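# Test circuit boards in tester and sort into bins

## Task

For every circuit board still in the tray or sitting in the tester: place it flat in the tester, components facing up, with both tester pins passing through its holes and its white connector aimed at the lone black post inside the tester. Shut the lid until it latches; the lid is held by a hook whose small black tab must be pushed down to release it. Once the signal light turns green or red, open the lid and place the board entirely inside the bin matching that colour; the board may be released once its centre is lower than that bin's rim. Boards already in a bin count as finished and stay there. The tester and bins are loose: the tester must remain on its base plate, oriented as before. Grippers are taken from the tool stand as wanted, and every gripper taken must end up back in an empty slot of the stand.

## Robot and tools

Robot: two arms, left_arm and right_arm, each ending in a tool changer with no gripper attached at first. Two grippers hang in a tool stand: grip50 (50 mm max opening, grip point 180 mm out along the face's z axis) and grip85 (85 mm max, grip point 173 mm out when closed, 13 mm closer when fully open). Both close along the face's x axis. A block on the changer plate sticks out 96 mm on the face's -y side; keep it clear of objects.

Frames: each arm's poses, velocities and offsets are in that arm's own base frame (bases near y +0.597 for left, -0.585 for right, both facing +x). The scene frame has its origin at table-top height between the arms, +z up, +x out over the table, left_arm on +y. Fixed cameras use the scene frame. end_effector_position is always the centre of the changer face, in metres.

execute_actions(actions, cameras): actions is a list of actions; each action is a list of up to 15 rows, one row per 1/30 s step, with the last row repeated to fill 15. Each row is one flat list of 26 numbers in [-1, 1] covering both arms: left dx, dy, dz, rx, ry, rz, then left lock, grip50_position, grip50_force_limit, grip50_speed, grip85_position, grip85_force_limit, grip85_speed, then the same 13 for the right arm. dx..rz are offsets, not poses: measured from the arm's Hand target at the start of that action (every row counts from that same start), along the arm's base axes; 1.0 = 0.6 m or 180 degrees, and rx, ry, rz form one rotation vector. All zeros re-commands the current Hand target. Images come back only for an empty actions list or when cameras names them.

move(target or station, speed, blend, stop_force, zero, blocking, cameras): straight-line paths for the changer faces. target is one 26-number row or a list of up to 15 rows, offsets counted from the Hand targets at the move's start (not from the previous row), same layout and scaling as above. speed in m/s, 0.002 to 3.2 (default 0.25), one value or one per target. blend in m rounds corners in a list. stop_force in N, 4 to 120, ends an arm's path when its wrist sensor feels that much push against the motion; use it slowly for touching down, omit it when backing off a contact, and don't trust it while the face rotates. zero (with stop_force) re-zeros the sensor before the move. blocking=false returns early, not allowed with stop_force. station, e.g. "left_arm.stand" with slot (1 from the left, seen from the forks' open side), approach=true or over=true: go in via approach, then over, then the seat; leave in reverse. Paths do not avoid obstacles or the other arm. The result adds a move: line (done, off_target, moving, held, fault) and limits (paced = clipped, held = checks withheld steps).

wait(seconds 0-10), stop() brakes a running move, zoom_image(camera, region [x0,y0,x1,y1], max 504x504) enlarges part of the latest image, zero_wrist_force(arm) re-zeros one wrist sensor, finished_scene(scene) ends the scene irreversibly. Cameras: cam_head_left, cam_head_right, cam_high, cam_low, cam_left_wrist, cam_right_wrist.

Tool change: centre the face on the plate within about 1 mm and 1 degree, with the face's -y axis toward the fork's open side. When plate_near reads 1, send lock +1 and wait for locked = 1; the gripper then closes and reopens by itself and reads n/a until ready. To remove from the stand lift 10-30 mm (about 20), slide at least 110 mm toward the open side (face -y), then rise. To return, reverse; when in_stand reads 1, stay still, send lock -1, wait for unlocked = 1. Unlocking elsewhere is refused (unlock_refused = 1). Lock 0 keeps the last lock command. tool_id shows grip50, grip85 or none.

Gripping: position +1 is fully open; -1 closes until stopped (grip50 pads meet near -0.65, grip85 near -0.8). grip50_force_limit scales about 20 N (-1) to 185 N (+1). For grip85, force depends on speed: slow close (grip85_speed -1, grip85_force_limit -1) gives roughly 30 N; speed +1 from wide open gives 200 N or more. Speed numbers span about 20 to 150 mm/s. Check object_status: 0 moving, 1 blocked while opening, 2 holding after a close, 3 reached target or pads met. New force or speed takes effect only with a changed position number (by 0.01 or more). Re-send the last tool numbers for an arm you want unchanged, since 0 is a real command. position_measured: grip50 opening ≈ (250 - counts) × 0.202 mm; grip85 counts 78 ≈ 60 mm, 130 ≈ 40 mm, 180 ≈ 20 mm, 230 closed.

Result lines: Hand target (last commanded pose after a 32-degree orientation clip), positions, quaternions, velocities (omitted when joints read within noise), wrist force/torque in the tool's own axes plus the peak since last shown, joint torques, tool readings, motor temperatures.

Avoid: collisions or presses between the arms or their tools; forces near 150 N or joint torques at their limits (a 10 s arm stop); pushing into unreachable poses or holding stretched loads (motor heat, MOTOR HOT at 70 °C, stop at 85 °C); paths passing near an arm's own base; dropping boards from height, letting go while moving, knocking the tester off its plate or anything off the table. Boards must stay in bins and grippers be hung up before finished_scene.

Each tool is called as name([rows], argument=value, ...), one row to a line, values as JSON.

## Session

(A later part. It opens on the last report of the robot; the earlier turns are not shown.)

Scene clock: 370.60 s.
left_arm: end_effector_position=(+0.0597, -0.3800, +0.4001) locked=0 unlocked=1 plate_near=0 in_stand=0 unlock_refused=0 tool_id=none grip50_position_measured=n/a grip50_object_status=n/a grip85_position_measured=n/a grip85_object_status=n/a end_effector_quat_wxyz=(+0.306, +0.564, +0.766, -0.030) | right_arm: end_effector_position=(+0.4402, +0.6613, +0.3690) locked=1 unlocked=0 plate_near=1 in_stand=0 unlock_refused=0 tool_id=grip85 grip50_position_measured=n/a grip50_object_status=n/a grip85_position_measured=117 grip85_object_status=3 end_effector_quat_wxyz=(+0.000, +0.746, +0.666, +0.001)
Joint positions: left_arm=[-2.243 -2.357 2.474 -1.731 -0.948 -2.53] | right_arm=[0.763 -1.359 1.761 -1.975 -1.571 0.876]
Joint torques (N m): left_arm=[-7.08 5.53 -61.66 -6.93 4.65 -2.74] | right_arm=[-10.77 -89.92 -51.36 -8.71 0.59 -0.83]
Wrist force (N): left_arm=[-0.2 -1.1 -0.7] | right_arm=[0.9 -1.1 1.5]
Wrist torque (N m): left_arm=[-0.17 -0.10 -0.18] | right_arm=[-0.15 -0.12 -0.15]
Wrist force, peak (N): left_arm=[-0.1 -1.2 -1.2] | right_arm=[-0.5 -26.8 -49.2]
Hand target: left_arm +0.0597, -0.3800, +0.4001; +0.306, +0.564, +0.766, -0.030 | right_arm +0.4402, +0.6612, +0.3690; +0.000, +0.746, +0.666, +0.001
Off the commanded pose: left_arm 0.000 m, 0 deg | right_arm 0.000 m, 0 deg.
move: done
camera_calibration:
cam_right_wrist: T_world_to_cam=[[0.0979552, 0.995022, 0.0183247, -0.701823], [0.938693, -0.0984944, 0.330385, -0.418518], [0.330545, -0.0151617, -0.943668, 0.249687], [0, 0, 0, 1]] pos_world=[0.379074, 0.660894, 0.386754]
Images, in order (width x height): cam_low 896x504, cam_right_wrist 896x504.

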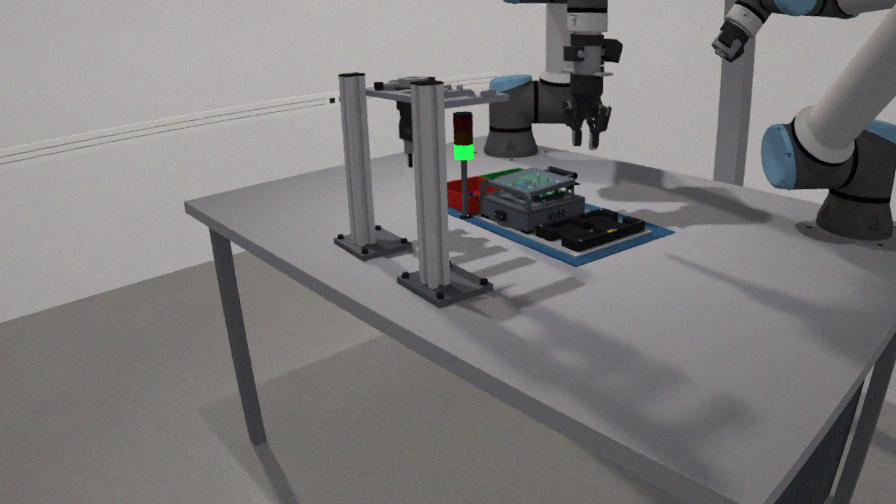

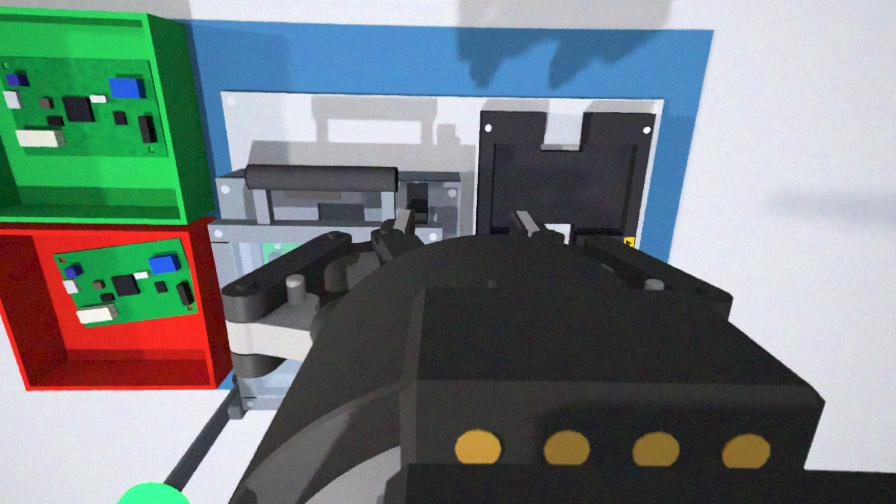

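move(target=[0,0,0,0,0,0,0,1,1,1,1,1,1,-0.0345,-0.1487,-0.015,0,0,0.5,0,1,1,1,-0.25,-1,0.5], speed=0.5, cameras=["cam_right_wrist"])

Scene clock: 377.03 s.
left_arm: end_effector_position=(+0.0597, -0.3800, +0.4001) locked=0 unlocked=1 plate_near=0 in_stand=0 unlock_refused=0 tool_id=none grip50_position_measured=n/a grip50_object_status=n/a grip85_position_measured=n/a grip85_object_status=n/a end_effector_quat_wxyz=(+0.306, +0.564, +0.766, -0.030) | right_arm: end_effector_position=(+0.4195, +0.5719, +0.3600) locked=1 unlocked=0 plate_near=1 in_stand=0 unlock_refused=0 tool_id=grip85 grip50_position_measured=n/a grip50_object_status=n/a grip85_position_measured=160 grip85_object_status=3 end_effector_quat_wxyz=(+0.000, +0.057, +0.998, +0.001)
Joint positions: left_arm=[-2.243 -2.357 2.474 -1.731 -0.948 -2.53] | right_arm=[0.689 -1.488 1.929 -2.013 -1.569 -0.768]
Joint torques (N m): left_arm=[-10.03 6.49 -61.23 -7.06 4.2 -2.99] | right_arm=[18.12 -61.89 -65.88 -7.84 0.45 -2]
Wrist force (N): left_arm=[0.0 -1.0 -0.8] | right_arm=[0.8 -0.7 1.3]
Wrist torque (N m): left_arm=[-0.15 -0.11 -0.18] | right_arm=[-0.12 -0.09 -0.26]
Wrist force, peak (N): left_arm=[-0.5 -1.3 -1.0] | right_arm=[2.0 -1.3 1.9]
Hand target: left_arm +0.0597, -0.3800, +0.4001; +0.306, +0.564, +0.766, -0.030 | right_arm +0.4195, +0.5720, +0.3600; +0.000, +0.057, +0.998, +0.001
Off the commanded pose: left_arm 0.000 m, 0 deg | right_arm 0.000 m, 0 deg.
move: done
camera_calibration:
cam_right_wrist: T_world_to_cam=[[-0.99498, 0.0983905, 0.0182772, 0.360528], [0.0988876, 0.938615, 0.330488, -0.645905], [0.0153616, 0.330636, -0.943633, 0.181193], [0, 0, 0, 1]] pos_world=[0.419807, 0.510875, 0.377854]
Images, in order (width x height): cam_right_wrist 896x504.

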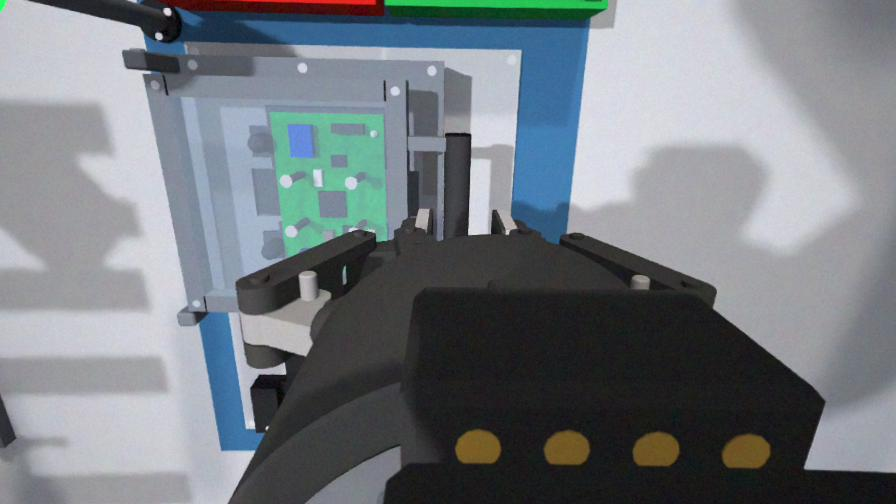

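move(target=[0,0,0,0,0,0,0,1,1,1,1,1,1,0,0,-0.0667,0,0,0,0,1,1,1,-0.25,-1,0.5], speed=0.1, stop_force=10, cameras=["cam_right_wrist"])

zoom_image(camera="cam_right_wrist", region=[360, 60, 560, 260])

Scene clock: 381.20 s.
left_arm: end_effector_position=(+0.0597, -0.3800, +0.4001) locked=0 unlocked=1 plate_near=0 in_stand=0 unlock_refused=0 tool_id=none grip50_position_measured=n/a grip50_object_status=n/a grip85_position_measured=n/a grip85_object_status=n/a end_effector_quat_wxyz=(+0.306, +0.564, +0.766, -0.030) | right_arm: end_effector_position=(+0.4195, +0.5720, +0.3200) locked=1 unlocked=0 plate_near=1 in_stand=0 unlock_refused=0 tool_id=grip85 grip50_position_measured=n/a grip50_object_status=n/a grip85_position_measured=160 grip85_object_status=3 end_effector_quat_wxyz=(+0.000, +0.057, +0.998, +0.001)
Joint positions: left_arm=[-2.243 -2.357 2.474 -1.731 -0.948 -2.53] | right_arm=[0.69 -1.455 1.972 -2.088 -1.569 -0.768]
Joint torques (N m): left_arm=[-8.17 5.77 -60.89 -6.52 4.57 -2.45] | right_arm=[16.87 -86.04 -62.86 -3.58 -0.42 -1.83]
Wrist force (N): left_arm=[-0.4 -0.7 -0.9] | right_arm=[1.1 -0.9 1.3]
Wrist torque (N m): left_arm=[-0.14 -0.08 -0.19] | right_arm=[-0.14 -0.11 -0.23]
Wrist force, peak (N): left_arm=[-0.7 -1.1 -1.1] | right_arm=[1.4 -0.8 5.5]
Hand target: left_arm +0.0597, -0.3800, +0.4001; +0.306, +0.564, +0.766, -0.030 | right_arm +0.4195, +0.5720, +0.3200; +0.000, +0.057, +0.998, +0.001
Off the commanded pose: left_arm 0.000 m, 0 deg | right_arm 0.000 m, 0 deg.
move: done
camera_calibration:
cam_right_wrist: T_world_to_cam=[[-0.995022, 0.0979552, 0.0183247, 0.361475], [0.0984944, 0.938693, 0.330385, -0.632585], [0.0151617, 0.330545, -0.943668, 0.143463], [0, 0, 0, 1]] pos_world=[0.419806, 0.510974, 0.337754]
Images, in order (width x height): cam_right_wrist 896x504.

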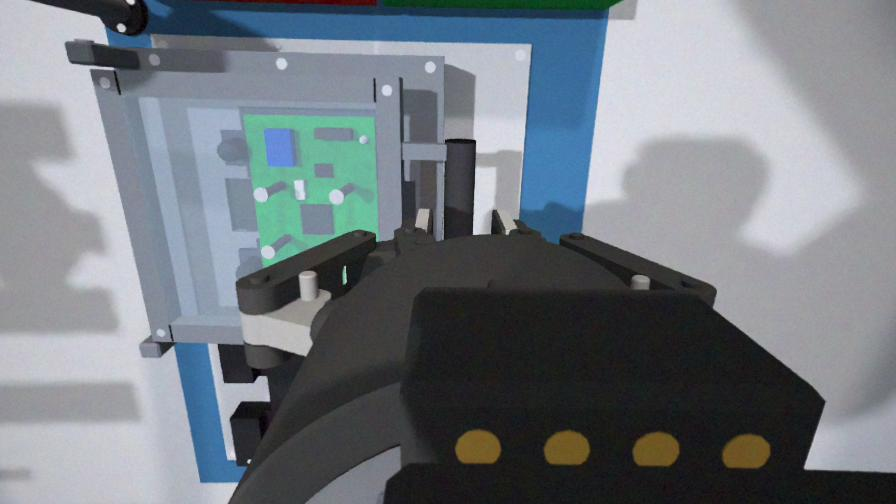

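Scaled by 2.520 from the camera's 896x504 image, which has a finer 1280x720 frame.

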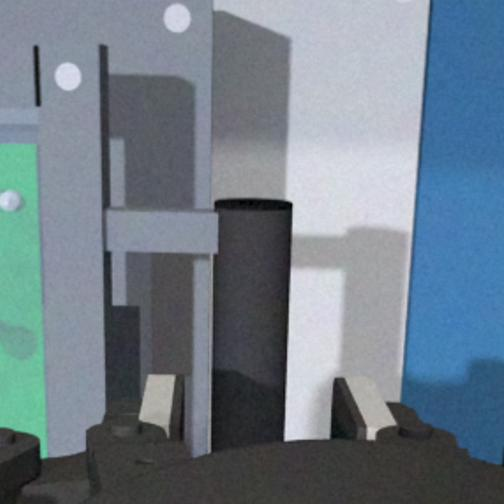

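move(target=[0,0,0,0,0,0,0,1,1,1,1,1,1,-0.0005,0,-0.0635,0,0,0,0,1,1,1,-0.25,-1,0.5], speed=0.05, stop_force=9, cameras=["cam_right_wrist"])

zoom_image(camera="cam_right_wrist", region=[360, 60, 560, 260])

Scene clock: 386.73 s.
left_arm: end_effector_position=(+0.0597, -0.3800, +0.4001) locked=0 unlocked=1 plate_near=0 in_stand=0 unlock_refused=0 tool_id=none grip50_position_measured=n/a grip50_object_status=n/a grip85_position_measured=n/a grip85_object_status=n/a end_effector_quat_wxyz=(+0.306, +0.564, +0.766, -0.030) | right_arm: end_effector_position=(+0.4192, +0.5720, +0.2819) locked=1 unlocked=0 plate_near=1 in_stand=0 unlock_refused=0 tool_id=grip85 grip50_position_measured=n/a grip50_object_status=n/a grip85_position_measured=160 grip85_object_status=3 end_effector_quat_wxyz=(+0.000, +0.057, +0.998, +0.001)
Joint positions: left_arm=[-2.243 -2.357 2.474 -1.731 -0.948 -2.53] | right_arm=[0.69 -1.42 2.009 -2.16 -1.569 -0.768]
Joint torques (N m): left_arm=[-8.95 4.58 -61.09 -6.91 4.58 -2.18] | right_arm=[19.04 -87.2 -60.9 -3.49 0.45 2.86]
Wrist force (N): left_arm=[-0.2 -0.7 -1.1] | right_arm=[1.2 -0.7 1.1]
Wrist torque (N m): left_arm=[-0.13 -0.10 -0.18] | right_arm=[-0.14 -0.09 -0.23]
Wrist force, peak (N): left_arm=[-0.4 -1.2 -1.1] | right_arm=[1.4 -0.8 3.9]
Hand target: left_arm +0.0597, -0.3800, +0.4001; +0.306, +0.564, +0.766, -0.030 | right_arm +0.4192, +0.5720, +0.2819; +0.000, +0.057, +0.998, +0.001
Off the commanded pose: left_arm 0.000 m, 0 deg | right_arm 0.000 m, 0 deg.
move: done
camera_calibration:
cam_right_wrist: T_world_to_cam=[[-0.995022, 0.0979552, 0.0183247, 0.361874], [0.0984944, 0.938693, 0.330385, -0.619968], [0.0151617, 0.330545, -0.943668, 0.107513], [0, 0, 0, 1]] pos_world=[0.419506, 0.510974, 0.299654]
Images, in order (width x height): cam_right_wrist 896x504.

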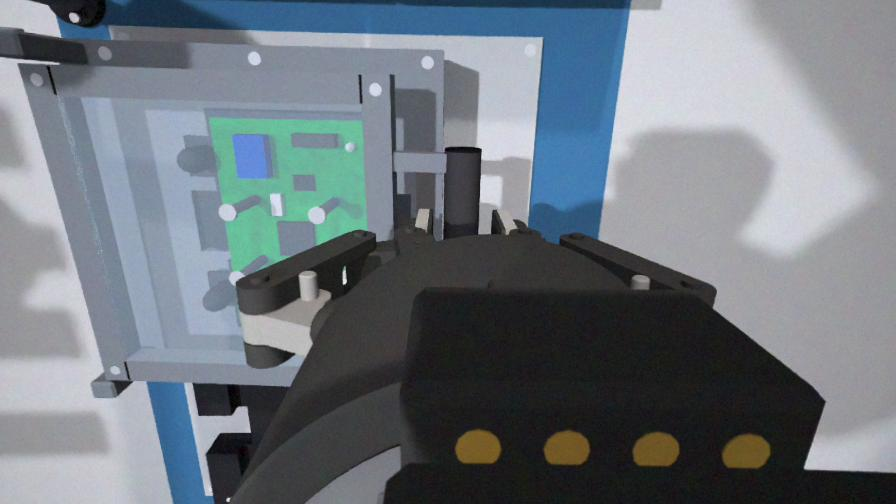

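Scaled by 2.520 from the camera's 896x504 image, which has a finer 1280x720 frame.

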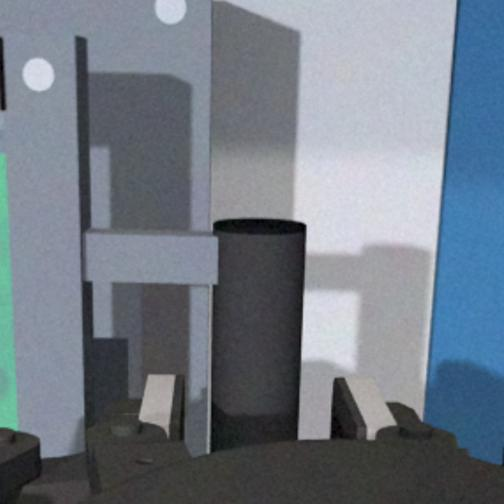

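move(target=[0,0,0,0,0,0,0,1,1,1,1,1,1,0,0,0,0,0,0,0,1,1,1,-1,-1,-1])

Scene clock: 390.03 s.
left_arm: end_effector_position=(+0.0597, -0.3800, +0.4001) locked=0 unlocked=1 plate_near=0 in_stand=0 unlock_refused=0 tool_id=none grip50_position_measured=n/a grip50_object_status=n/a grip85_position_measured=n/a grip85_object_status=n/a end_effector_quat_wxyz=(+0.306, +0.564, +0.766, -0.030) | right_arm: end_effector_position=(+0.4192, +0.5720, +0.2820) locked=1 unlocked=0 plate_near=1 in_stand=0 unlock_refused=0 tool_id=grip85 grip50_position_measured=n/a grip50_object_status=n/a grip85_position_measured=192 grip85_object_status=2 end_effector_quat_wxyz=(+0.000, +0.057, +0.998, +0.001)
Joint positions: left_arm=[-2.243 -2.357 2.474 -1.731 -0.948 -2.53] | right_arm=[0.69 -1.42 2.009 -2.16 -1.569 -0.768]
Joint torques (N m): left_arm=[-9.3 6.21 -60.98 -7.1 5.17 -2.41] | right_arm=[14.96 -87.44 -49.46 -3.52 4.43 2.94]
Wrist force (N): left_arm=[-0.3 -0.9 -1.2] | right_arm=[-13.9 -1.4 3.5]
Wrist torque (N m): left_arm=[-0.15 -0.09 -0.19] | right_arm=[0.02 -2.69 -0.22]
Wrist force, peak (N): left_arm=[-0.5 -1.4 -0.9] | right_arm=[-17.3 -0.4 7.9]
Hand target: left_arm +0.0597, -0.3800, +0.4001; +0.306, +0.564, +0.766, -0.030 | right_arm +0.4192, +0.5720, +0.2819; +0.000, +0.057, +0.998, +0.001
Off the commanded pose: left_arm 0.000 m, 0 deg | right_arm 0.000 m, 0 deg.
move: done

move(target=[0,0,0,0,0,0,0,1,1,1,1,1,1,0.002,-0.0003,0,0,0,0,0,1,1,1,-1,-1,-1], speed=0.02)

Scene clock: 393.37 s.
left_arm: end_effector_position=(+0.0597, -0.3800, +0.4001) locked=0 unlocked=1 plate_near=0 in_stand=0 unlock_refused=0 tool_id=none grip50_position_measured=n/a grip50_object_status=n/a grip85_position_measured=n/a grip85_object_status=n/a end_effector_quat_wxyz=(+0.306, +0.564, +0.766, -0.030) | right_arm: end_effector_position=(+0.4203, +0.5718, +0.2819) locked=1 unlocked=0 plate_near=1 in_stand=0 unlock_refused=0 tool_id=grip85 grip50_position_measured=n/a grip50_object_status=n/a grip85_position_measured=192 grip85_object_status=2 end_effector_quat_wxyz=(+0.000, +0.057, +0.998, +0.001)
Joint positions: left_arm=[-2.243 -2.357 2.474 -1.731 -0.948 -2.53] | right_arm=[0.689 -1.419 2.008 -2.16 -1.569 -0.769]
Joint torques (N m): left_arm=[-9.09 6.27 -61.66 -6.64 4.57 -2.34] | right_arm=[-23.62 -64.68 -66.29 -8.99 -2.5 -2.62]
Wrist force (N): left_arm=[-0.2 -1.0 -0.7] | right_arm=[12.5 -2.9 -0.7]
Wrist torque (N m): left_arm=[-0.16 -0.10 -0.19] | right_arm=[0.26 2.03 -0.06]
Wrist force, peak (N): left_arm=[-0.2 -1.4 -1.2] | right_arm=[-14.3 -1.8 3.4]
Hand target: left_arm +0.0597, -0.3800, +0.4001; +0.306, +0.564, +0.766, -0.030 | right_arm +0.4204, +0.5718, +0.2819; +0.000, +0.057, +0.998, +0.001
Off the commanded pose: left_arm 0.000 m, 0 deg | right_arm 0.000 m, 0 deg.
move: done

move([
  [0,0,0,0,0,0,0,1,1,1,1,1,1,-0.0006,0,0.0143,0,0,0,0,1,1,1,-1,-1,-1],
  [0,0,0,0,0,0,0,1,1,1,1,1,1,0.0050,-0.0006,0.0292,0,0,0,0,1,1,1,-1,-1,-1],
  [0,0,0,0,0,0,0,1,1,1,1,1,1,0.0088,-0.001,0.0538,0,0,0,0,1,1,1,-1,-1,-1],
], speed=0.04, blend=0.003, cameras=["cam_right_wrist"])

Scene clock: 404.57 s.
left_arm: end_effector_position=(+0.0597, -0.3800, +0.4001) locked=0 unlocked=1 plate_near=0 in_stand=0 unlock_refused=0 tool_id=none grip50_position_measured=n/a grip50_object_status=n/a grip85_position_measured=n/a grip85_object_status=n/a end_effector_quat_wxyz=(+0.306, +0.564, +0.766, -0.030) | right_arm: end_effector_position=(+0.4257, +0.5713, +0.3144) locked=1 unlocked=0 plate_near=1 in_stand=0 unlock_refused=0 tool_id=grip85 grip50_position_measured=n/a grip50_object_status=n/a grip85_position_measured=192 grip85_object_status=2 end_effector_quat_wxyz=(+0.000, +0.057, +0.998, +0.001)
Joint positions: left_arm=[-2.243 -2.357 2.474 -1.731 -0.948 -2.53] | right_arm=[0.683 -1.445 1.972 -2.098 -1.569 -0.775]
Joint torques (N m): left_arm=[-4.28 6.99 -61.89 -7.04 4.72 -2.52] | right_arm=[-18.19 -63.84 -52.64 -17.43 -4.64 -1.37]
Wrist force (N): left_arm=[-0.5 -1.1 -0.9] | right_arm=[22.0 -3.3 -0.3]
Wrist torque (N m): left_arm=[-0.16 -0.07 -0.18] | right_arm=[0.34 3.82 -0.09]
Wrist force, peak (N): left_arm=[-0.5 -1.1 -1.2] | right_arm=[22.0 -3.3 -0.3]
Hand target: left_arm +0.0597, -0.3800, +0.4001; +0.306, +0.564, +0.766, -0.030 | right_arm +0.4257, +0.5712, +0.3142; +0.000, +0.057, +0.998, +0.001
Off the commanded pose: left_arm 0.000 m, 0 deg | right_arm 0.000 m, 0 deg.
move: done
camera_calibration:
cam_right_wrist: T_world_to_cam=[[-0.995021, 0.0979839, 0.01824, 0.367838], [0.0984919, 0.938659, 0.330483, -0.630609], [0.0152609, 0.330634, -0.943636, 0.13825], [0, 0, 0, 1]] pos_world=[0.426006, 0.510174, 0.332154]
Images, in order (width x height): cam_right_wrist 896x504.

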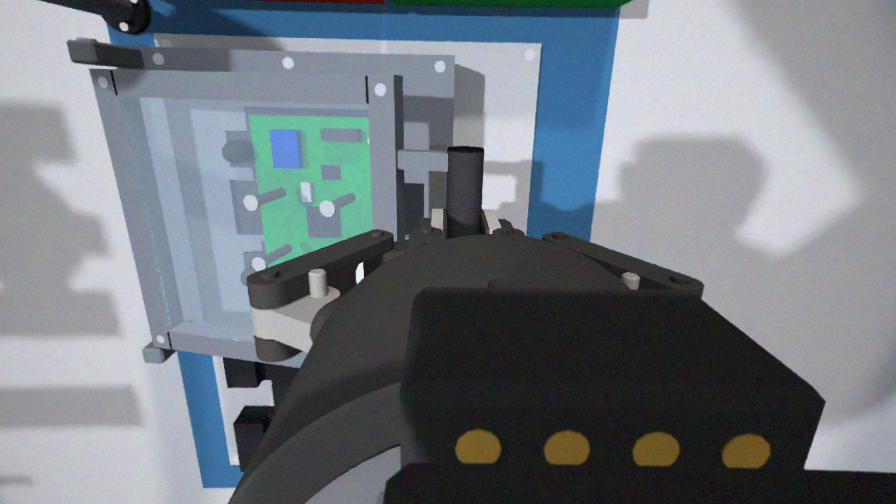

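move(target=[0,0,0,0,0,0,0,1,1,1,1,1,1,-0.0025,0.0003,0,0,0,0,0,1,1,1,-1,-1,-1], speed=0.02)

Scene clock: 407.33 s.
left_arm: end_effector_position=(+0.0597, -0.3800, +0.4001) locked=0 unlocked=1 plate_near=0 in_stand=0 unlock_refused=0 tool_id=none grip50_position_measured=n/a grip50_object_status=n/a grip85_position_measured=n/a grip85_object_status=n/a end_effector_quat_wxyz=(+0.306, +0.564, +0.766, -0.030) | right_arm: end_effector_position=(+0.4242, +0.5714, +0.3142) locked=1 unlocked=0 plate_near=1 in_stand=0 unlock_refused=0 tool_id=grip85 grip50_position_measured=n/a grip50_object_status=n/a grip85_position_measured=192 grip85_object_status=2 end_effector_quat_wxyz=(+0.000, +0.057, +0.998, +0.001)
Joint positions: left_arm=[-2.243 -2.357 2.474 -1.731 -0.948 -2.53] | right_arm=[0.685 -1.446 1.973 -2.098 -1.569 -0.773]
Joint torques (N m): left_arm=[-8.35 4.72 -62.64 -6.92 4.63 -2.36] | right_arm=[20.63 -90.16 -44.99 -9.51 0.63 1.99]
Wrist force (N): left_arm=[-0.4 -1.1 -0.6] | right_arm=[-1.6 -2.2 6.7]
Wrist torque (N m): left_arm=[-0.16 -0.09 -0.18] | right_arm=[0.08 -0.51 -0.26]
Wrist force, peak (N): left_arm=[-0.3 -1.2 -1.2] | right_arm=[26.9 -2.9 -4.3]
Hand target: left_arm +0.0597, -0.3800, +0.4001; +0.306, +0.564, +0.766, -0.030 | right_arm +0.4242, +0.5714, +0.3142; +0.000, +0.057, +0.998, +0.001
Off the commanded pose: left_arm 0.000 m, 0 deg | right_arm 0.000 m, 0 deg.
move: done

move([
  [0,0,0,0,0,0,0,1,1,1,1,1,1,0.0073,-0.0011,0.034,0,0,0,0,1,1,1,-1,-1,-1],
  [0,0,0,0,0,0,0,1,1,1,1,1,1,0.0183,-0.0024,0.067,0,0,0,0,1,1,1,-1,-1,-1],
], speed=0.05, blend=0.004)

Scene clock: 413.03 s.
left_arm: end_effector_position=(+0.0597, -0.3800, +0.4001) locked=0 unlocked=1 plate_near=0 in_stand=0 unlock_refused=0 tool_id=none grip50_position_measured=n/a grip50_object_status=n/a grip85_position_measured=n/a grip85_object_status=n/a end_effector_quat_wxyz=(+0.306, +0.564, +0.766, -0.030) | right_arm: end_effector_position=(+0.4353, +0.5699, +0.3547) locked=1 unlocked=0 plate_near=1 in_stand=0 unlock_refused=0 tool_id=grip85 grip50_position_measured=n/a grip50_object_status=n/a grip85_position_measured=192 grip85_object_status=2 end_effector_quat_wxyz=(+0.000, +0.057, +0.998, +0.001)
Joint positions: left_arm=[-2.243 -2.357 2.474 -1.731 -0.948 -2.53] | right_arm=[0.673 -1.471 1.921 -2.022 -1.569 -0.785]
Joint torques (N m): left_arm=[-9.22 6.33 -60.45 -6.94 4.61 -2.14] | right_arm=[14.61 -66.94 -44.84 -8.7 1.34 0.65]
Wrist force (N): left_arm=[-0.2 -0.9 -1.1] | right_arm=[-11.3 0.0 8.6]
Wrist torque (N m): left_arm=[-0.15 -0.10 -0.19] | right_arm=[-0.32 -2.09 -0.08]
Wrist force, peak (N): left_arm=[-0.1 -1.4 -1.2] | right_arm=[-11.8 1.7 13.8]
Hand target: left_arm +0.0597, -0.3800, +0.4001; +0.306, +0.564, +0.766, -0.030 | right_arm +0.4351, +0.5700, +0.3544; +0.000, +0.057, +0.998, +0.001
Off the commanded pose: left_arm 0.000 m, 0 deg | right_arm 0.000 m, 0 deg.
move: done

move([
  [0,0,0,0,0,0,0,1,1,1,1,1,1,0.019,-0.002,0.0357,0,0,0,0,1,1,1,-1,-1,-1],
  [0,0,0,0,0,0,0,1,1,1,1,1,1,0.038,-0.0042,0.0645,0,0,0,0,1,1,1,-1,-1,-1],
  [0,0,0,0,0,0,0,1,1,1,1,1,1,0.0638,-0.0072,0.0945,0,0,0,0,1,1,1,-1,-1,-1],
], speed=0.06, blend=0.004)

Scene clock: 419.70 s.
left_arm: end_effector_position=(+0.0597, -0.3800, +0.4001) locked=0 unlocked=1 plate_near=0 in_stand=0 unlock_refused=0 tool_id=none grip50_position_measured=n/a grip50_object_status=n/a grip85_position_measured=n/a grip85_object_status=n/a end_effector_quat_wxyz=(+0.306, +0.564, +0.766, -0.030) | right_arm: end_effector_position=(+0.4736, +0.5656, +0.4112) locked=1 unlocked=0 plate_near=1 in_stand=0 unlock_refused=0 tool_id=grip85 grip50_position_measured=n/a grip50_object_status=n/a grip85_position_measured=192 grip85_object_status=2 end_effector_quat_wxyz=(+0.000, +0.057, +0.998, +0.001)
Joint positions: left_arm=[-2.243 -2.357 2.474 -1.731 -0.948 -2.53] | right_arm=[0.635 -1.475 1.818 -1.914 -1.569 -0.822]
Joint torques (N m): left_arm=[-7.28 5.22 -60.82 -6.66 4.61 -2.4] | right_arm=[25.89 -84.59 -48.84 -10.18 3.6 1.87]
Wrist force (N): left_arm=[-0.4 -0.9 -0.9] | right_arm=[-7.8 -1.3 10.1]
Wrist torque (N m): left_arm=[-0.15 -0.08 -0.18] | right_arm=[-0.14 -1.51 -0.09]
Wrist force, peak (N): left_arm=[-0.6 -1.4 -0.9] | right_arm=[-11.2 0.1 16.5]
Hand target: left_arm +0.0597, -0.3800, +0.4001; +0.306, +0.564, +0.766, -0.030 | right_arm +0.4734, +0.5657, +0.4111; +0.000, +0.057, +0.998, +0.001
Off the commanded pose: left_arm 0.000 m, 0 deg | right_arm 0.000 m, 0 deg.
move: done

move([
  [0,0,0,0,0,0,0,1,1,1,1,1,1,0.0268,-0.003,0.023,0,0,0,0,1,1,1,-1,-1,-1],
  [0,0,0,0,0,0,0,1,1,1,1,1,1,0.0595,-0.0068,0.0452,0,0,0,0,1,1,1,-1,-1,-1],
  [0,0,0,0,0,0,0,1,1,1,1,1,1,0.1042,-0.0119,0.066,0,0,0,0,1,1,1,-1,-1,-1],
  [0,0,0,0,0,0,0,1,1,1,1,1,1,0.1517,-0.0174,0.0788,0,0,0,0,1,1,1,-1,-1,-1],
  [0,0,0,0,0,0,0,1,1,1,1,1,1,0.2007,-0.0231,0.0832,0,0,0,0,1,1,1,-1,-1,-1],
], speed=0.07, blend=0.004, cameras=["cam_right_wrist"])

Scene clock: 427.43 s.
left_arm: end_effector_position=(+0.0597, -0.3800, +0.4001) locked=0 unlocked=1 plate_near=0 in_stand=0 unlock_refused=0 tool_id=none grip50_position_measured=n/a grip50_object_status=n/a grip85_position_measured=n/a grip85_object_status=n/a end_effector_quat_wxyz=(+0.306, +0.564, +0.766, -0.030) | right_arm: end_effector_position=(+0.5940, +0.5517, +0.4610) locked=1 unlocked=0 plate_near=1 in_stand=0 unlock_refused=0 tool_id=grip85 grip50_position_measured=n/a grip50_object_status=n/a grip85_position_measured=192 grip85_object_status=2 end_effector_quat_wxyz=(+0.000, +0.057, +0.998, +0.001)
Joint positions: left_arm=[-2.243 -2.357 2.474 -1.731 -0.948 -2.53] | right_arm=[0.532 -1.38 1.617 -1.808 -1.569 -0.926]
Joint torques (N m): left_arm=[-7.5 4.82 -61.11 -6.66 4.35 -2.15] | right_arm=[18.88 -105.04 -47.96 -9.29 -0.83 2.78]
Wrist force (N): left_arm=[-0.2 -1.0 -0.7] | right_arm=[-0.2 2.5 4.4]
Wrist torque (N m): left_arm=[-0.16 -0.09 -0.18] | right_arm=[-0.68 -0.13 -0.08]
Wrist force, peak (N): left_arm=[-0.5 -1.4 -1.3] | right_arm=[-2.5 -1.9 19.1]
Hand target: left_arm +0.0597, -0.3800, +0.4001; +0.306, +0.564, +0.766, -0.030 | right_arm +0.5938, +0.5518, +0.4610; +0.000, +0.057, +0.998, +0.001
Off the commanded pose: left_arm 0.000 m, 0 deg | right_arm 0.000 m, 0 deg.
move: done
camera_calibration:
cam_right_wrist: T_world_to_cam=[[-0.995014, 0.0980124, 0.0184383, 0.534523], [0.098588, 0.938729, 0.330255, -0.677322], [0.0150605, 0.330426, -0.943712, 0.280722], [0, 0, 0, 1]] pos_world=[0.594406, 0.490674, 0.478754]
Images, in order (width x height): cam_right_wrist 896x504.

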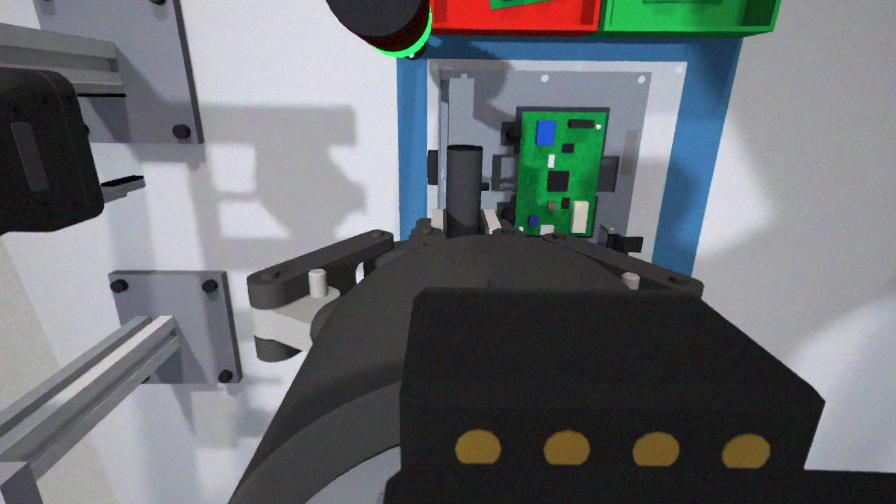

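move([
  [0,0,0,0,0,0,0,1,1,1,1,1,1,0.0343,-0.004,-0.0022,0,0,0,0,1,1,1,-1,-1,-1],
  [0,0,0,0,0,0,0,1,1,1,1,1,1,0.0635,-0.0074,-0.0073,0,0,0,0,1,1,1,-1,-1,-1],
  [0,0,0,0,0,0,0,1,1,1,1,1,1,0.0848,-0.0098,-0.0132,0,0,0,0,1,1,1,-1,-1,-1],
], speed=[0.07,0.06,0.04], blend=0.004)

Scene clock: 433.40 s.
left_arm: end_effector_position=(+0.0597, -0.3800, +0.4001) locked=0 unlocked=1 plate_near=0 in_stand=0 unlock_refused=0 tool_id=none grip50_position_measured=n/a grip50_object_status=n/a grip85_position_measured=n/a grip85_object_status=n/a end_effector_quat_wxyz=(+0.306, +0.564, +0.766, -0.030) | right_arm: end_effector_position=(+0.6450, +0.5458, +0.4531) locked=1 unlocked=0 plate_near=1 in_stand=0 unlock_refused=0 tool_id=grip85 grip50_position_measured=n/a grip50_object_status=n/a grip85_position_measured=192 grip85_object_status=2 end_effector_quat_wxyz=(+0.000, +0.057, +0.998, +0.001)
Joint positions: left_arm=[-2.243 -2.357 2.474 -1.731 -0.948 -2.53] | right_arm=[0.494 -1.321 1.558 -1.808 -1.569 -0.963]
Joint torques (N m): left_arm=[-9.01 5.75 -61.4 -6.79 4.48 -2.54] | right_arm=[18.22 -104.51 -47.54 -7.52 1.18 1.25]
Wrist force (N): left_arm=[-0.2 -1.1 -1.2] | right_arm=[0.2 -2.0 -3.3]
Wrist torque (N m): left_arm=[-0.17 -0.10 -0.19] | right_arm=[-0.07 0.03 -0.07]
Wrist force, peak (N): left_arm=[-0.3 -1.5 -1.0] | right_arm=[0.9 -4.1 -10.8]
Hand target: left_arm +0.0597, -0.3800, +0.4001; +0.306, +0.564, +0.766, -0.030 | right_arm +0.6447, +0.5459, +0.4531; +0.000, +0.057, +0.998, +0.001
Off the commanded pose: left_arm 0.000 m, 0 deg | right_arm 0.000 m, 0 deg.
move: done

move([
  [0,0,0,0,0,0,0,1,1,1,1,1,1,0,0,0,0,0,0,0,1,1,1,0,-1,-1],
  [0,0,0,0,0,0,0,1,1,1,1,1,1,0,0,0.025,0,0,0,0,1,1,1,0,-1,-1],
  [0,0,0,0,0,0,0,1,1,1,1,1,1,0,0,0.128,0,0,0,0,1,1,1,0,-1,-1],
], speed=[0.05,0.05,0.2], blend=[0,0.004,0], cameras=["cam_right_wrist"])

Scene clock: 439.53 s.
left_arm: end_effector_position=(+0.0597, -0.3800, +0.4001) locked=0 unlocked=1 plate_near=0 in_stand=0 unlock_refused=0 tool_id=none grip50_position_measured=n/a grip50_object_status=n/a grip85_position_measured=n/a grip85_object_status=n/a end_effector_quat_wxyz=(+0.306, +0.564, +0.766, -0.030) | right_arm: end_effector_position=(+0.6447, +0.5459, +0.5299) locked=1 unlocked=0 plate_near=1 in_stand=0 unlock_refused=0 tool_id=grip85 grip50_position_measured=n/a grip50_object_status=n/a grip85_position_measured=129 grip85_object_status=3 end_effector_quat_wxyz=(+0.000, +0.057, +0.998, +0.001)
Joint positions: left_arm=[-2.243 -2.357 2.474 -1.731 -0.948 -2.53] | right_arm=[0.495 -1.343 1.449 -1.677 -1.569 -0.963]
Joint torques (N m): left_arm=[-6.04 6.13 -61.03 -6.78 4.8 -2.2] | right_arm=[-11.09 -86.24 -60 -9 0.5 2.07]
Wrist force (N): left_arm=[-0.2 -0.8 -1.2] | right_arm=[0.4 -1.1 1.1]
Wrist torque (N m): left_arm=[-0.14 -0.10 -0.19] | right_arm=[-0.16 -0.06 -0.05]
Wrist force, peak (N): left_arm=[-0.6 -1.2 -1.4] | right_arm=[0.6 -1.0 7.5]
Hand target: left_arm +0.0597, -0.3800, +0.4001; +0.306, +0.564, +0.766, -0.030 | right_arm +0.6447, +0.5459, +0.5299; +0.000, +0.057, +0.998, +0.001
Off the commanded pose: left_arm 0.000 m, 0 deg | right_arm 0.000 m, 0 deg.
move: done
camera_calibration:
cam_right_wrist: T_world_to_cam=[[-0.995022, 0.0979552, 0.0183247, 0.584264], [0.0984944, 0.938693, 0.330385, -0.699614], [0.0151617, 0.330545, -0.943668, 0.346751], [0, 0, 0, 1]] pos_world=[0.645006, 0.484874, 0.547654]
Images, in order (width x height): cam_right_wrist 896x504.

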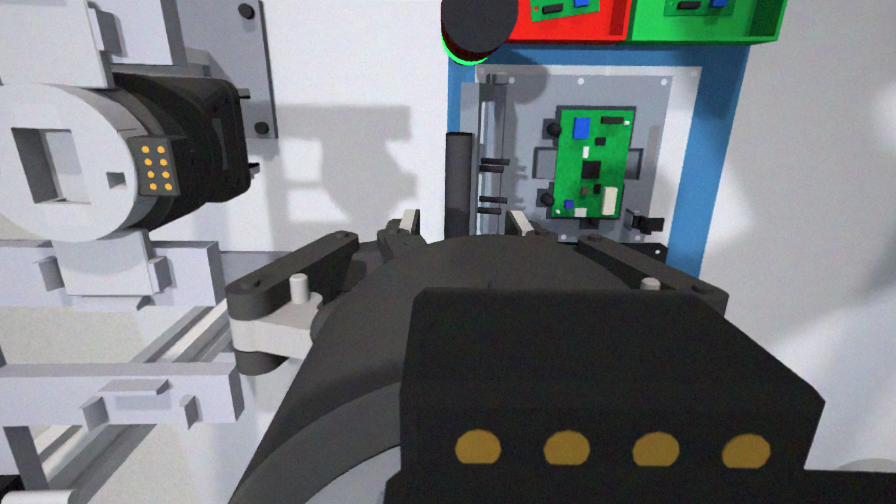

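move([
  [0,0,0,0,0,0,0,1,1,1,1,1,1,-0.24,0.034,0,0,0,0,0,1,1,1,0.9,-1,0.5],
  [0,0,0,0,0,0,0,1,1,1,1,1,1,-0.24,0.034,-0.35,0,0,0,0,1,1,1,0.9,-1,0.5],
], speed=[0.3,0.2], blend=[0.03,0], cameras=["cam_right_wrist"])

zoom_image(camera="cam_right_wrist", region=[320, 60, 620, 260])

Scene clock: 445.37 s.
left_arm: end_effector_position=(+0.0597, -0.3800, +0.4001) locked=0 unlocked=1 plate_near=0 in_stand=0 unlock_refused=0 tool_id=none grip50_position_measured=n/a grip50_object_status=n/a grip85_position_measured=n/a grip85_object_status=n/a end_effector_quat_wxyz=(+0.306, +0.564, +0.766, -0.030) | right_arm: end_effector_position=(+0.5007, +0.5663, +0.3200) locked=1 unlocked=0 plate_near=1 in_stand=0 unlock_refused=0 tool_id=grip85 grip50_position_measured=n/a grip50_object_status=n/a grip85_position_measured=16 grip85_object_status=3 end_effector_quat_wxyz=(+0.000, +0.057, +0.998, +0.001)
Joint positions: left_arm=[-2.243 -2.357 2.474 -1.731 -0.948 -2.53] | right_arm=[0.614 -1.382 1.885 -2.074 -1.569 -0.844]
Joint torques (N m): left_arm=[-6.11 7.56 -61.16 -6.7 4.41 -2.32] | right_arm=[-11.2 -78.93 -56.53 -6.22 -0.34 -1.69]
Wrist force (N): left_arm=[-0.4 -1.2 -1.2] | right_arm=[0.8 -1.3 1.2]
Wrist torque (N m): left_arm=[-0.17 -0.08 -0.19] | right_arm=[-0.17 -0.09 -0.11]
Wrist force, peak (N): left_arm=[-0.3 -1.3 -1.2] | right_arm=[-9.2 -1.7 1.2]
Hand target: left_arm +0.0597, -0.3800, +0.4001; +0.306, +0.564, +0.766, -0.030 | right_arm +0.5007, +0.5663, +0.3199; +0.000, +0.057, +0.998, +0.001
Off the commanded pose: left_arm 0.000 m, 0 deg | right_arm 0.000 m, 0 deg.
move: done
camera_calibration:
cam_right_wrist: T_world_to_cam=[[-0.995022, 0.0979552, 0.0183247, 0.442928], [0.0984944, 0.938693, 0.330385, -0.635242], [0.0151617, 0.330545, -0.943668, 0.144114], [0, 0, 0, 1]] pos_world=[0.501106, 0.505274, 0.337754]
Images, in order (width x height): cam_right_wrist 896x504.

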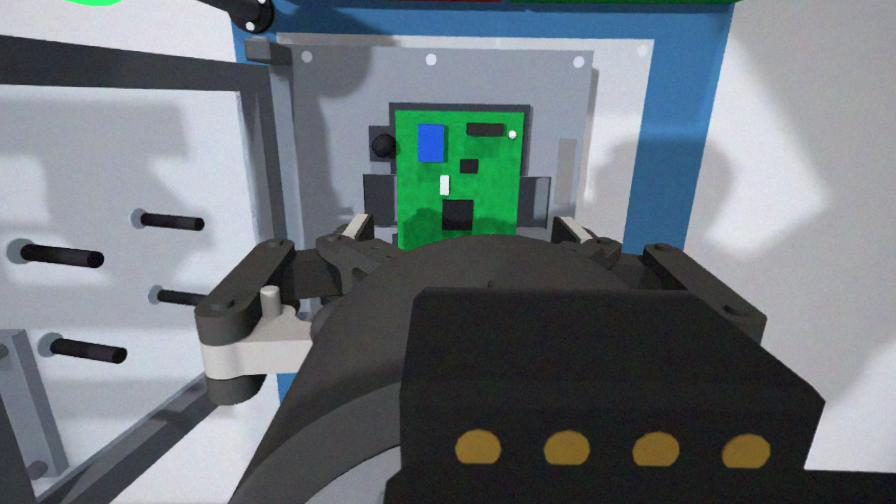

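Scaled by 1.680 from the camera's 896x504 image, which has a finer 1280x720 frame.

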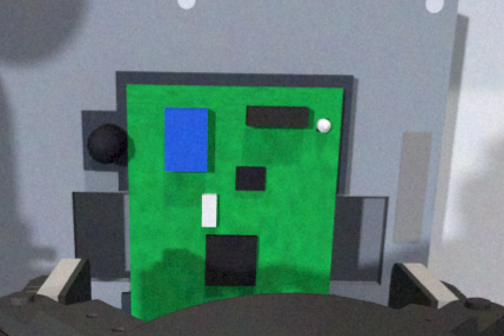

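move(target=[0,0,0,0,0,0,0,1,1,1,1,1,1,0.0008,0,-0.1107,0,0,0,0,1,1,1,0.9,-1,-1], speed=0.05, stop_force=8, cameras=["cam_right_wrist"])

zoom_image(camera="cam_right_wrist", region=[320, 60, 620, 260])

Scene clock: 454.97 s.
left_arm: end_effector_position=(+0.0597, -0.3800, +0.4001) locked=0 unlocked=1 plate_near=0 in_stand=0 unlock_refused=0 tool_id=none grip50_position_measured=n/a grip50_object_status=n/a grip85_position_measured=n/a grip85_object_status=n/a end_effector_quat_wxyz=(+0.306, +0.564, +0.766, -0.030) | right_arm: end_effector_position=(+0.5012, +0.5663, +0.2535) locked=1 unlocked=0 plate_near=1 in_stand=0 unlock_refused=0 tool_id=grip85 grip50_position_measured=n/a grip50_object_status=n/a grip85_position_measured=16 grip85_object_status=3 end_effector_quat_wxyz=(+0.000, +0.057, +0.998, +0.001)
Joint positions: left_arm=[-2.243 -2.357 2.474 -1.731 -0.948 -2.53] | right_arm=[0.614 -1.32 1.944 -2.195 -1.569 -0.844]
Joint torques (N m): left_arm=[-7.39 6.99 -61.09 -6.7 4.53 -2.23] | right_arm=[-14.93 -97.92 -59.82 -3.61 1.06 -2.49]
Wrist force (N): left_arm=[-0.4 -1.0 -1.2] | right_arm=[0.5 -1.2 1.2]
Wrist torque (N m): left_arm=[-0.16 -0.08 -0.19] | right_arm=[-0.20 -0.03 -0.10]
Wrist force, peak (N): left_arm=[-0.1 -1.4 -1.3] | right_arm=[0.6 -1.3 3.8]
Hand target: left_arm +0.0597, -0.3800, +0.4001; +0.306, +0.564, +0.766, -0.030 | right_arm +0.5012, +0.5663, +0.2535; +0.000, +0.057, +0.998, +0.001
Off the commanded pose: left_arm 0.000 m, 0 deg | right_arm 0.000 m, 0 deg.
move: done
camera_calibration:
cam_right_wrist: T_world_to_cam=[[-0.995022, 0.0979552, 0.0183247, 0.444545], [0.0984944, 0.938693, 0.330385, -0.613311], [0.0151617, 0.330545, -0.943668, 0.0813541], [0, 0, 0, 1]] pos_world=[0.501506, 0.505274, 0.271254]
Images, in order (width x height): cam_right_wrist 896x504.

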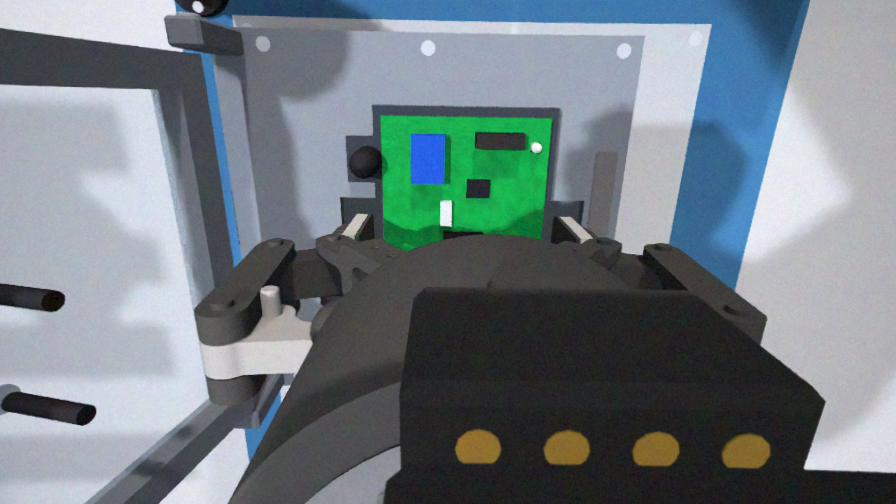

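Scaled by 1.680 from the camera's 896x504 image, which has a finer 1280x720 frame.

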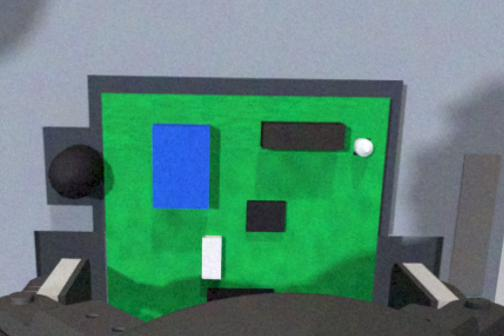

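move(target=[0,0,0,0,0,0,0,1,1,1,1,1,1,0,0,0,0,0,0,0,1,1,1,-1,-1,-1])

Scene clock: 457.23 s.
left_arm: end_effector_position=(+0.0597, -0.3800, +0.4001) locked=0 unlocked=1 plate_near=0 in_stand=0 unlock_refused=0 tool_id=none grip50_position_measured=n/a grip50_object_status=n/a grip85_position_measured=n/a grip85_object_status=n/a end_effector_quat_wxyz=(+0.306, +0.564, +0.766, -0.030) | right_arm: end_effector_position=(+0.5012, +0.5663, +0.2535) locked=1 unlocked=0 plate_near=1 in_stand=0 unlock_refused=0 tool_id=grip85 grip50_position_measured=n/a grip50_object_status=n/a grip85_position_measured=46 grip85_object_status=2 end_effector_quat_wxyz=(+0.000, +0.057, +0.998, +0.001)
Joint positions: left_arm=[-2.243 -2.357 2.474 -1.731 -0.948 -2.53] | right_arm=[0.614 -1.32 1.944 -2.195 -1.569 -0.844]
Joint torques (N m): left_arm=[-5.04 2.92 -61.55 -6.34 4.51 -1.98] | right_arm=[-11.28 -88.56 -55.34 -3.85 0.92 -1.83]
Wrist force (N): left_arm=[-0.3 -0.9 -0.9] | right_arm=[2.4 -3.6 -6.2]
Wrist torque (N m): left_arm=[-0.15 -0.09 -0.18] | right_arm=[0.20 0.21 -0.10]
Wrist force, peak (N): left_arm=[-0.4 -1.4 -1.0] | right_arm=[2.2 -3.6 -6.5]
Hand target: left_arm +0.0597, -0.3800, +0.4001; +0.306, +0.564, +0.766, -0.030 | right_arm +0.5012, +0.5663, +0.2535; +0.000, +0.057, +0.998, +0.001
Off the commanded pose: left_arm 0.000 m, 0 deg | right_arm 0.000 m, 0 deg.
move: done

move([
  [0,0,0,0,0,0,0,1,1,1,1,1,1,0,0,0.0417,0,0,0,0,1,1,1,-1,-1,-1],
  [0,0,0,0,0,0,0,1,1,1,1,1,1,0,0,0.22,0,0,0,0,1,1,1,-1,-1,-1],
], speed=[0.03,0.12], blend=[0.003,0], cameras=["cam_right_wrist","cam_high","cam_left_wrist","cam_head_right"])

Scene clock: 463.03 s.
left_arm: end_effector_position=(+0.0597, -0.3800, +0.4001) locked=0 unlocked=1 plate_near=0 in_stand=0 unlock_refused=0 tool_id=none grip50_position_measured=n/a grip50_object_status=n/a grip85_position_measured=n/a grip85_object_status=n/a end_effector_quat_wxyz=(+0.306, +0.564, +0.766, -0.030) | right_arm: end_effector_position=(+0.5012, +0.5663, +0.3855) locked=1 unlocked=0 plate_near=1 in_stand=0 unlock_refused=0 tool_id=grip85 grip50_position_measured=n/a grip50_object_status=n/a grip85_position_measured=46 grip85_object_status=2 end_effector_quat_wxyz=(+0.000, +0.057, +0.998, +0.001)
Joint positions: left_arm=[-2.243 -2.357 2.474 -1.731 -0.948 -2.53] | right_arm=[0.614 -1.43 1.815 -1.956 -1.569 -0.844]
Joint torques (N m): left_arm=[-6.66 7.25 -61.34 -6.73 4.62 -1.97] | right_arm=[1.29 -76.06 -48.25 -10.16 0.97 0.68]
Wrist force (N): left_arm=[-0.5 -1.0 -1.0] | right_arm=[1.0 -0.8 1.7]
Wrist torque (N m): left_arm=[-0.15 -0.08 -0.18] | right_arm=[-0.16 -0.12 -0.08]
Wrist force, peak (N): left_arm=[-0.4 -1.3 -1.4] | right_arm=[-3.5 3.0 6.9]
Hand target: left_arm +0.0597, -0.3800, +0.4001; +0.306, +0.564, +0.766, -0.030 | right_arm +0.5012, +0.5663, +0.3855; +0.000, +0.057, +0.998, +0.001
Off the commanded pose: left_arm 0.000 m, 0 deg | right_arm 0.000 m, 0 deg.
move: done
camera_calibration:
cam_left_wrist: T_world_to_cam=[[-0.154969, 0.844323, -0.512936, 0.543254], [0.6695, 0.471556, 0.573938, -0.0416418], [0.726467, -0.254468, -0.638351, 0.153615], [0, 0, 0, 1]] pos_world=[0.000470993, -0.399955, 0.400615]
cam_right_wrist: T_world_to_cam=[[-0.995021, 0.0979879, 0.0182308, 0.442147], [0.0984941, 0.93869, 0.330395, -0.656924], [0.0152617, 0.330545, -0.943667, 0.205868], [0, 0, 0, 1]] pos_world=[0.501506, 0.505274, 0.403254]
Images, in order (width x height): cam_head_right 896x504, cam_high 896x504, cam_left_wrist 896x504, cam_right_wrist 896x504.

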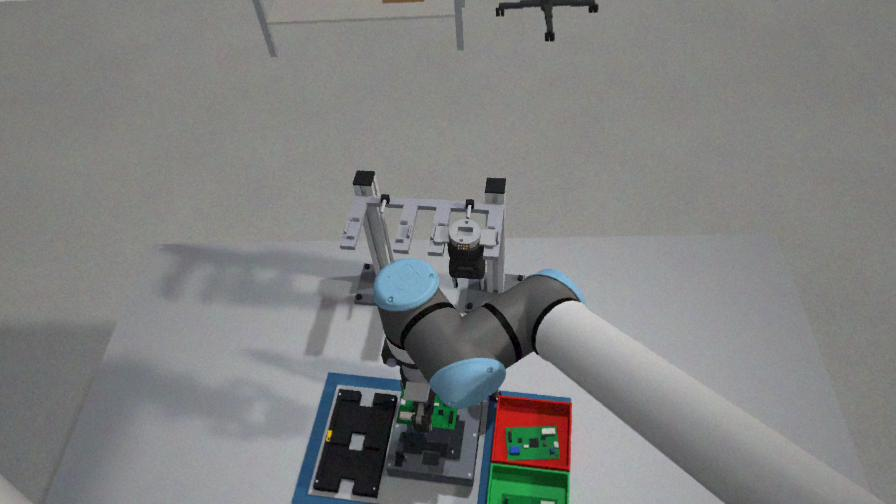

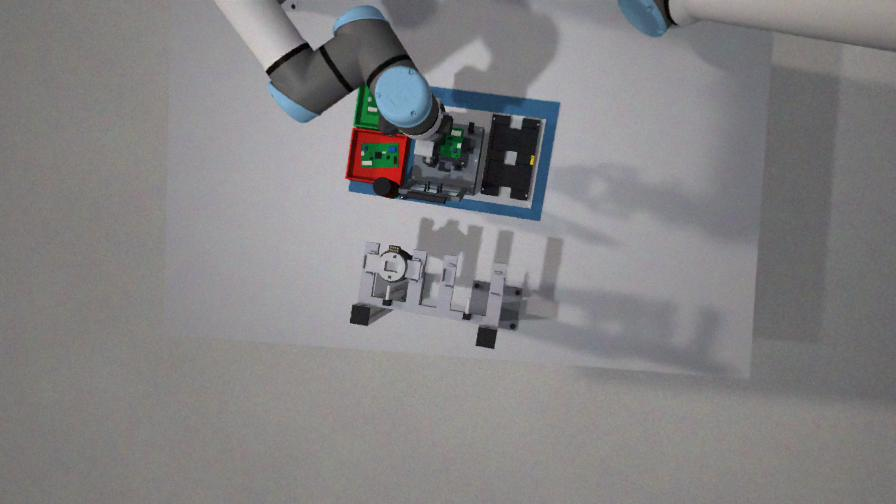

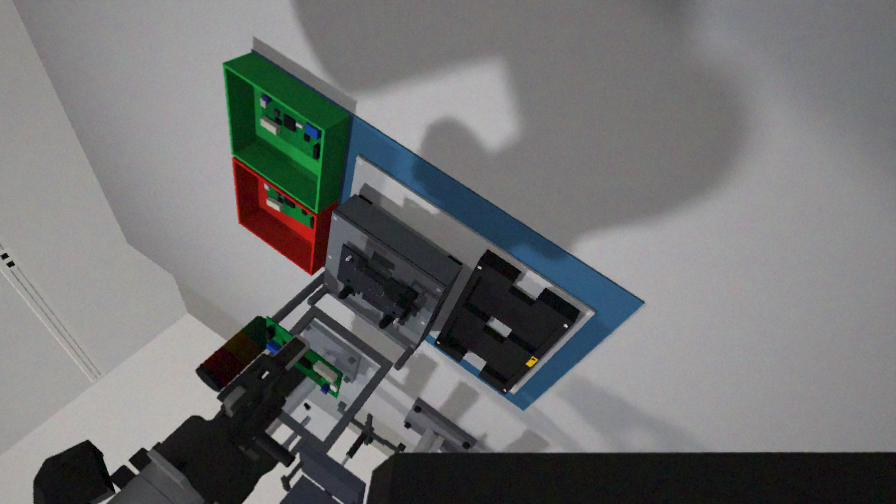

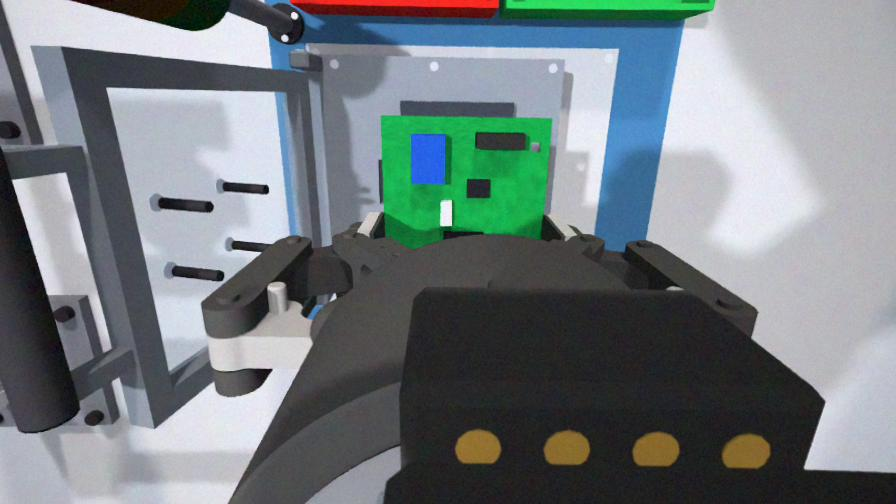

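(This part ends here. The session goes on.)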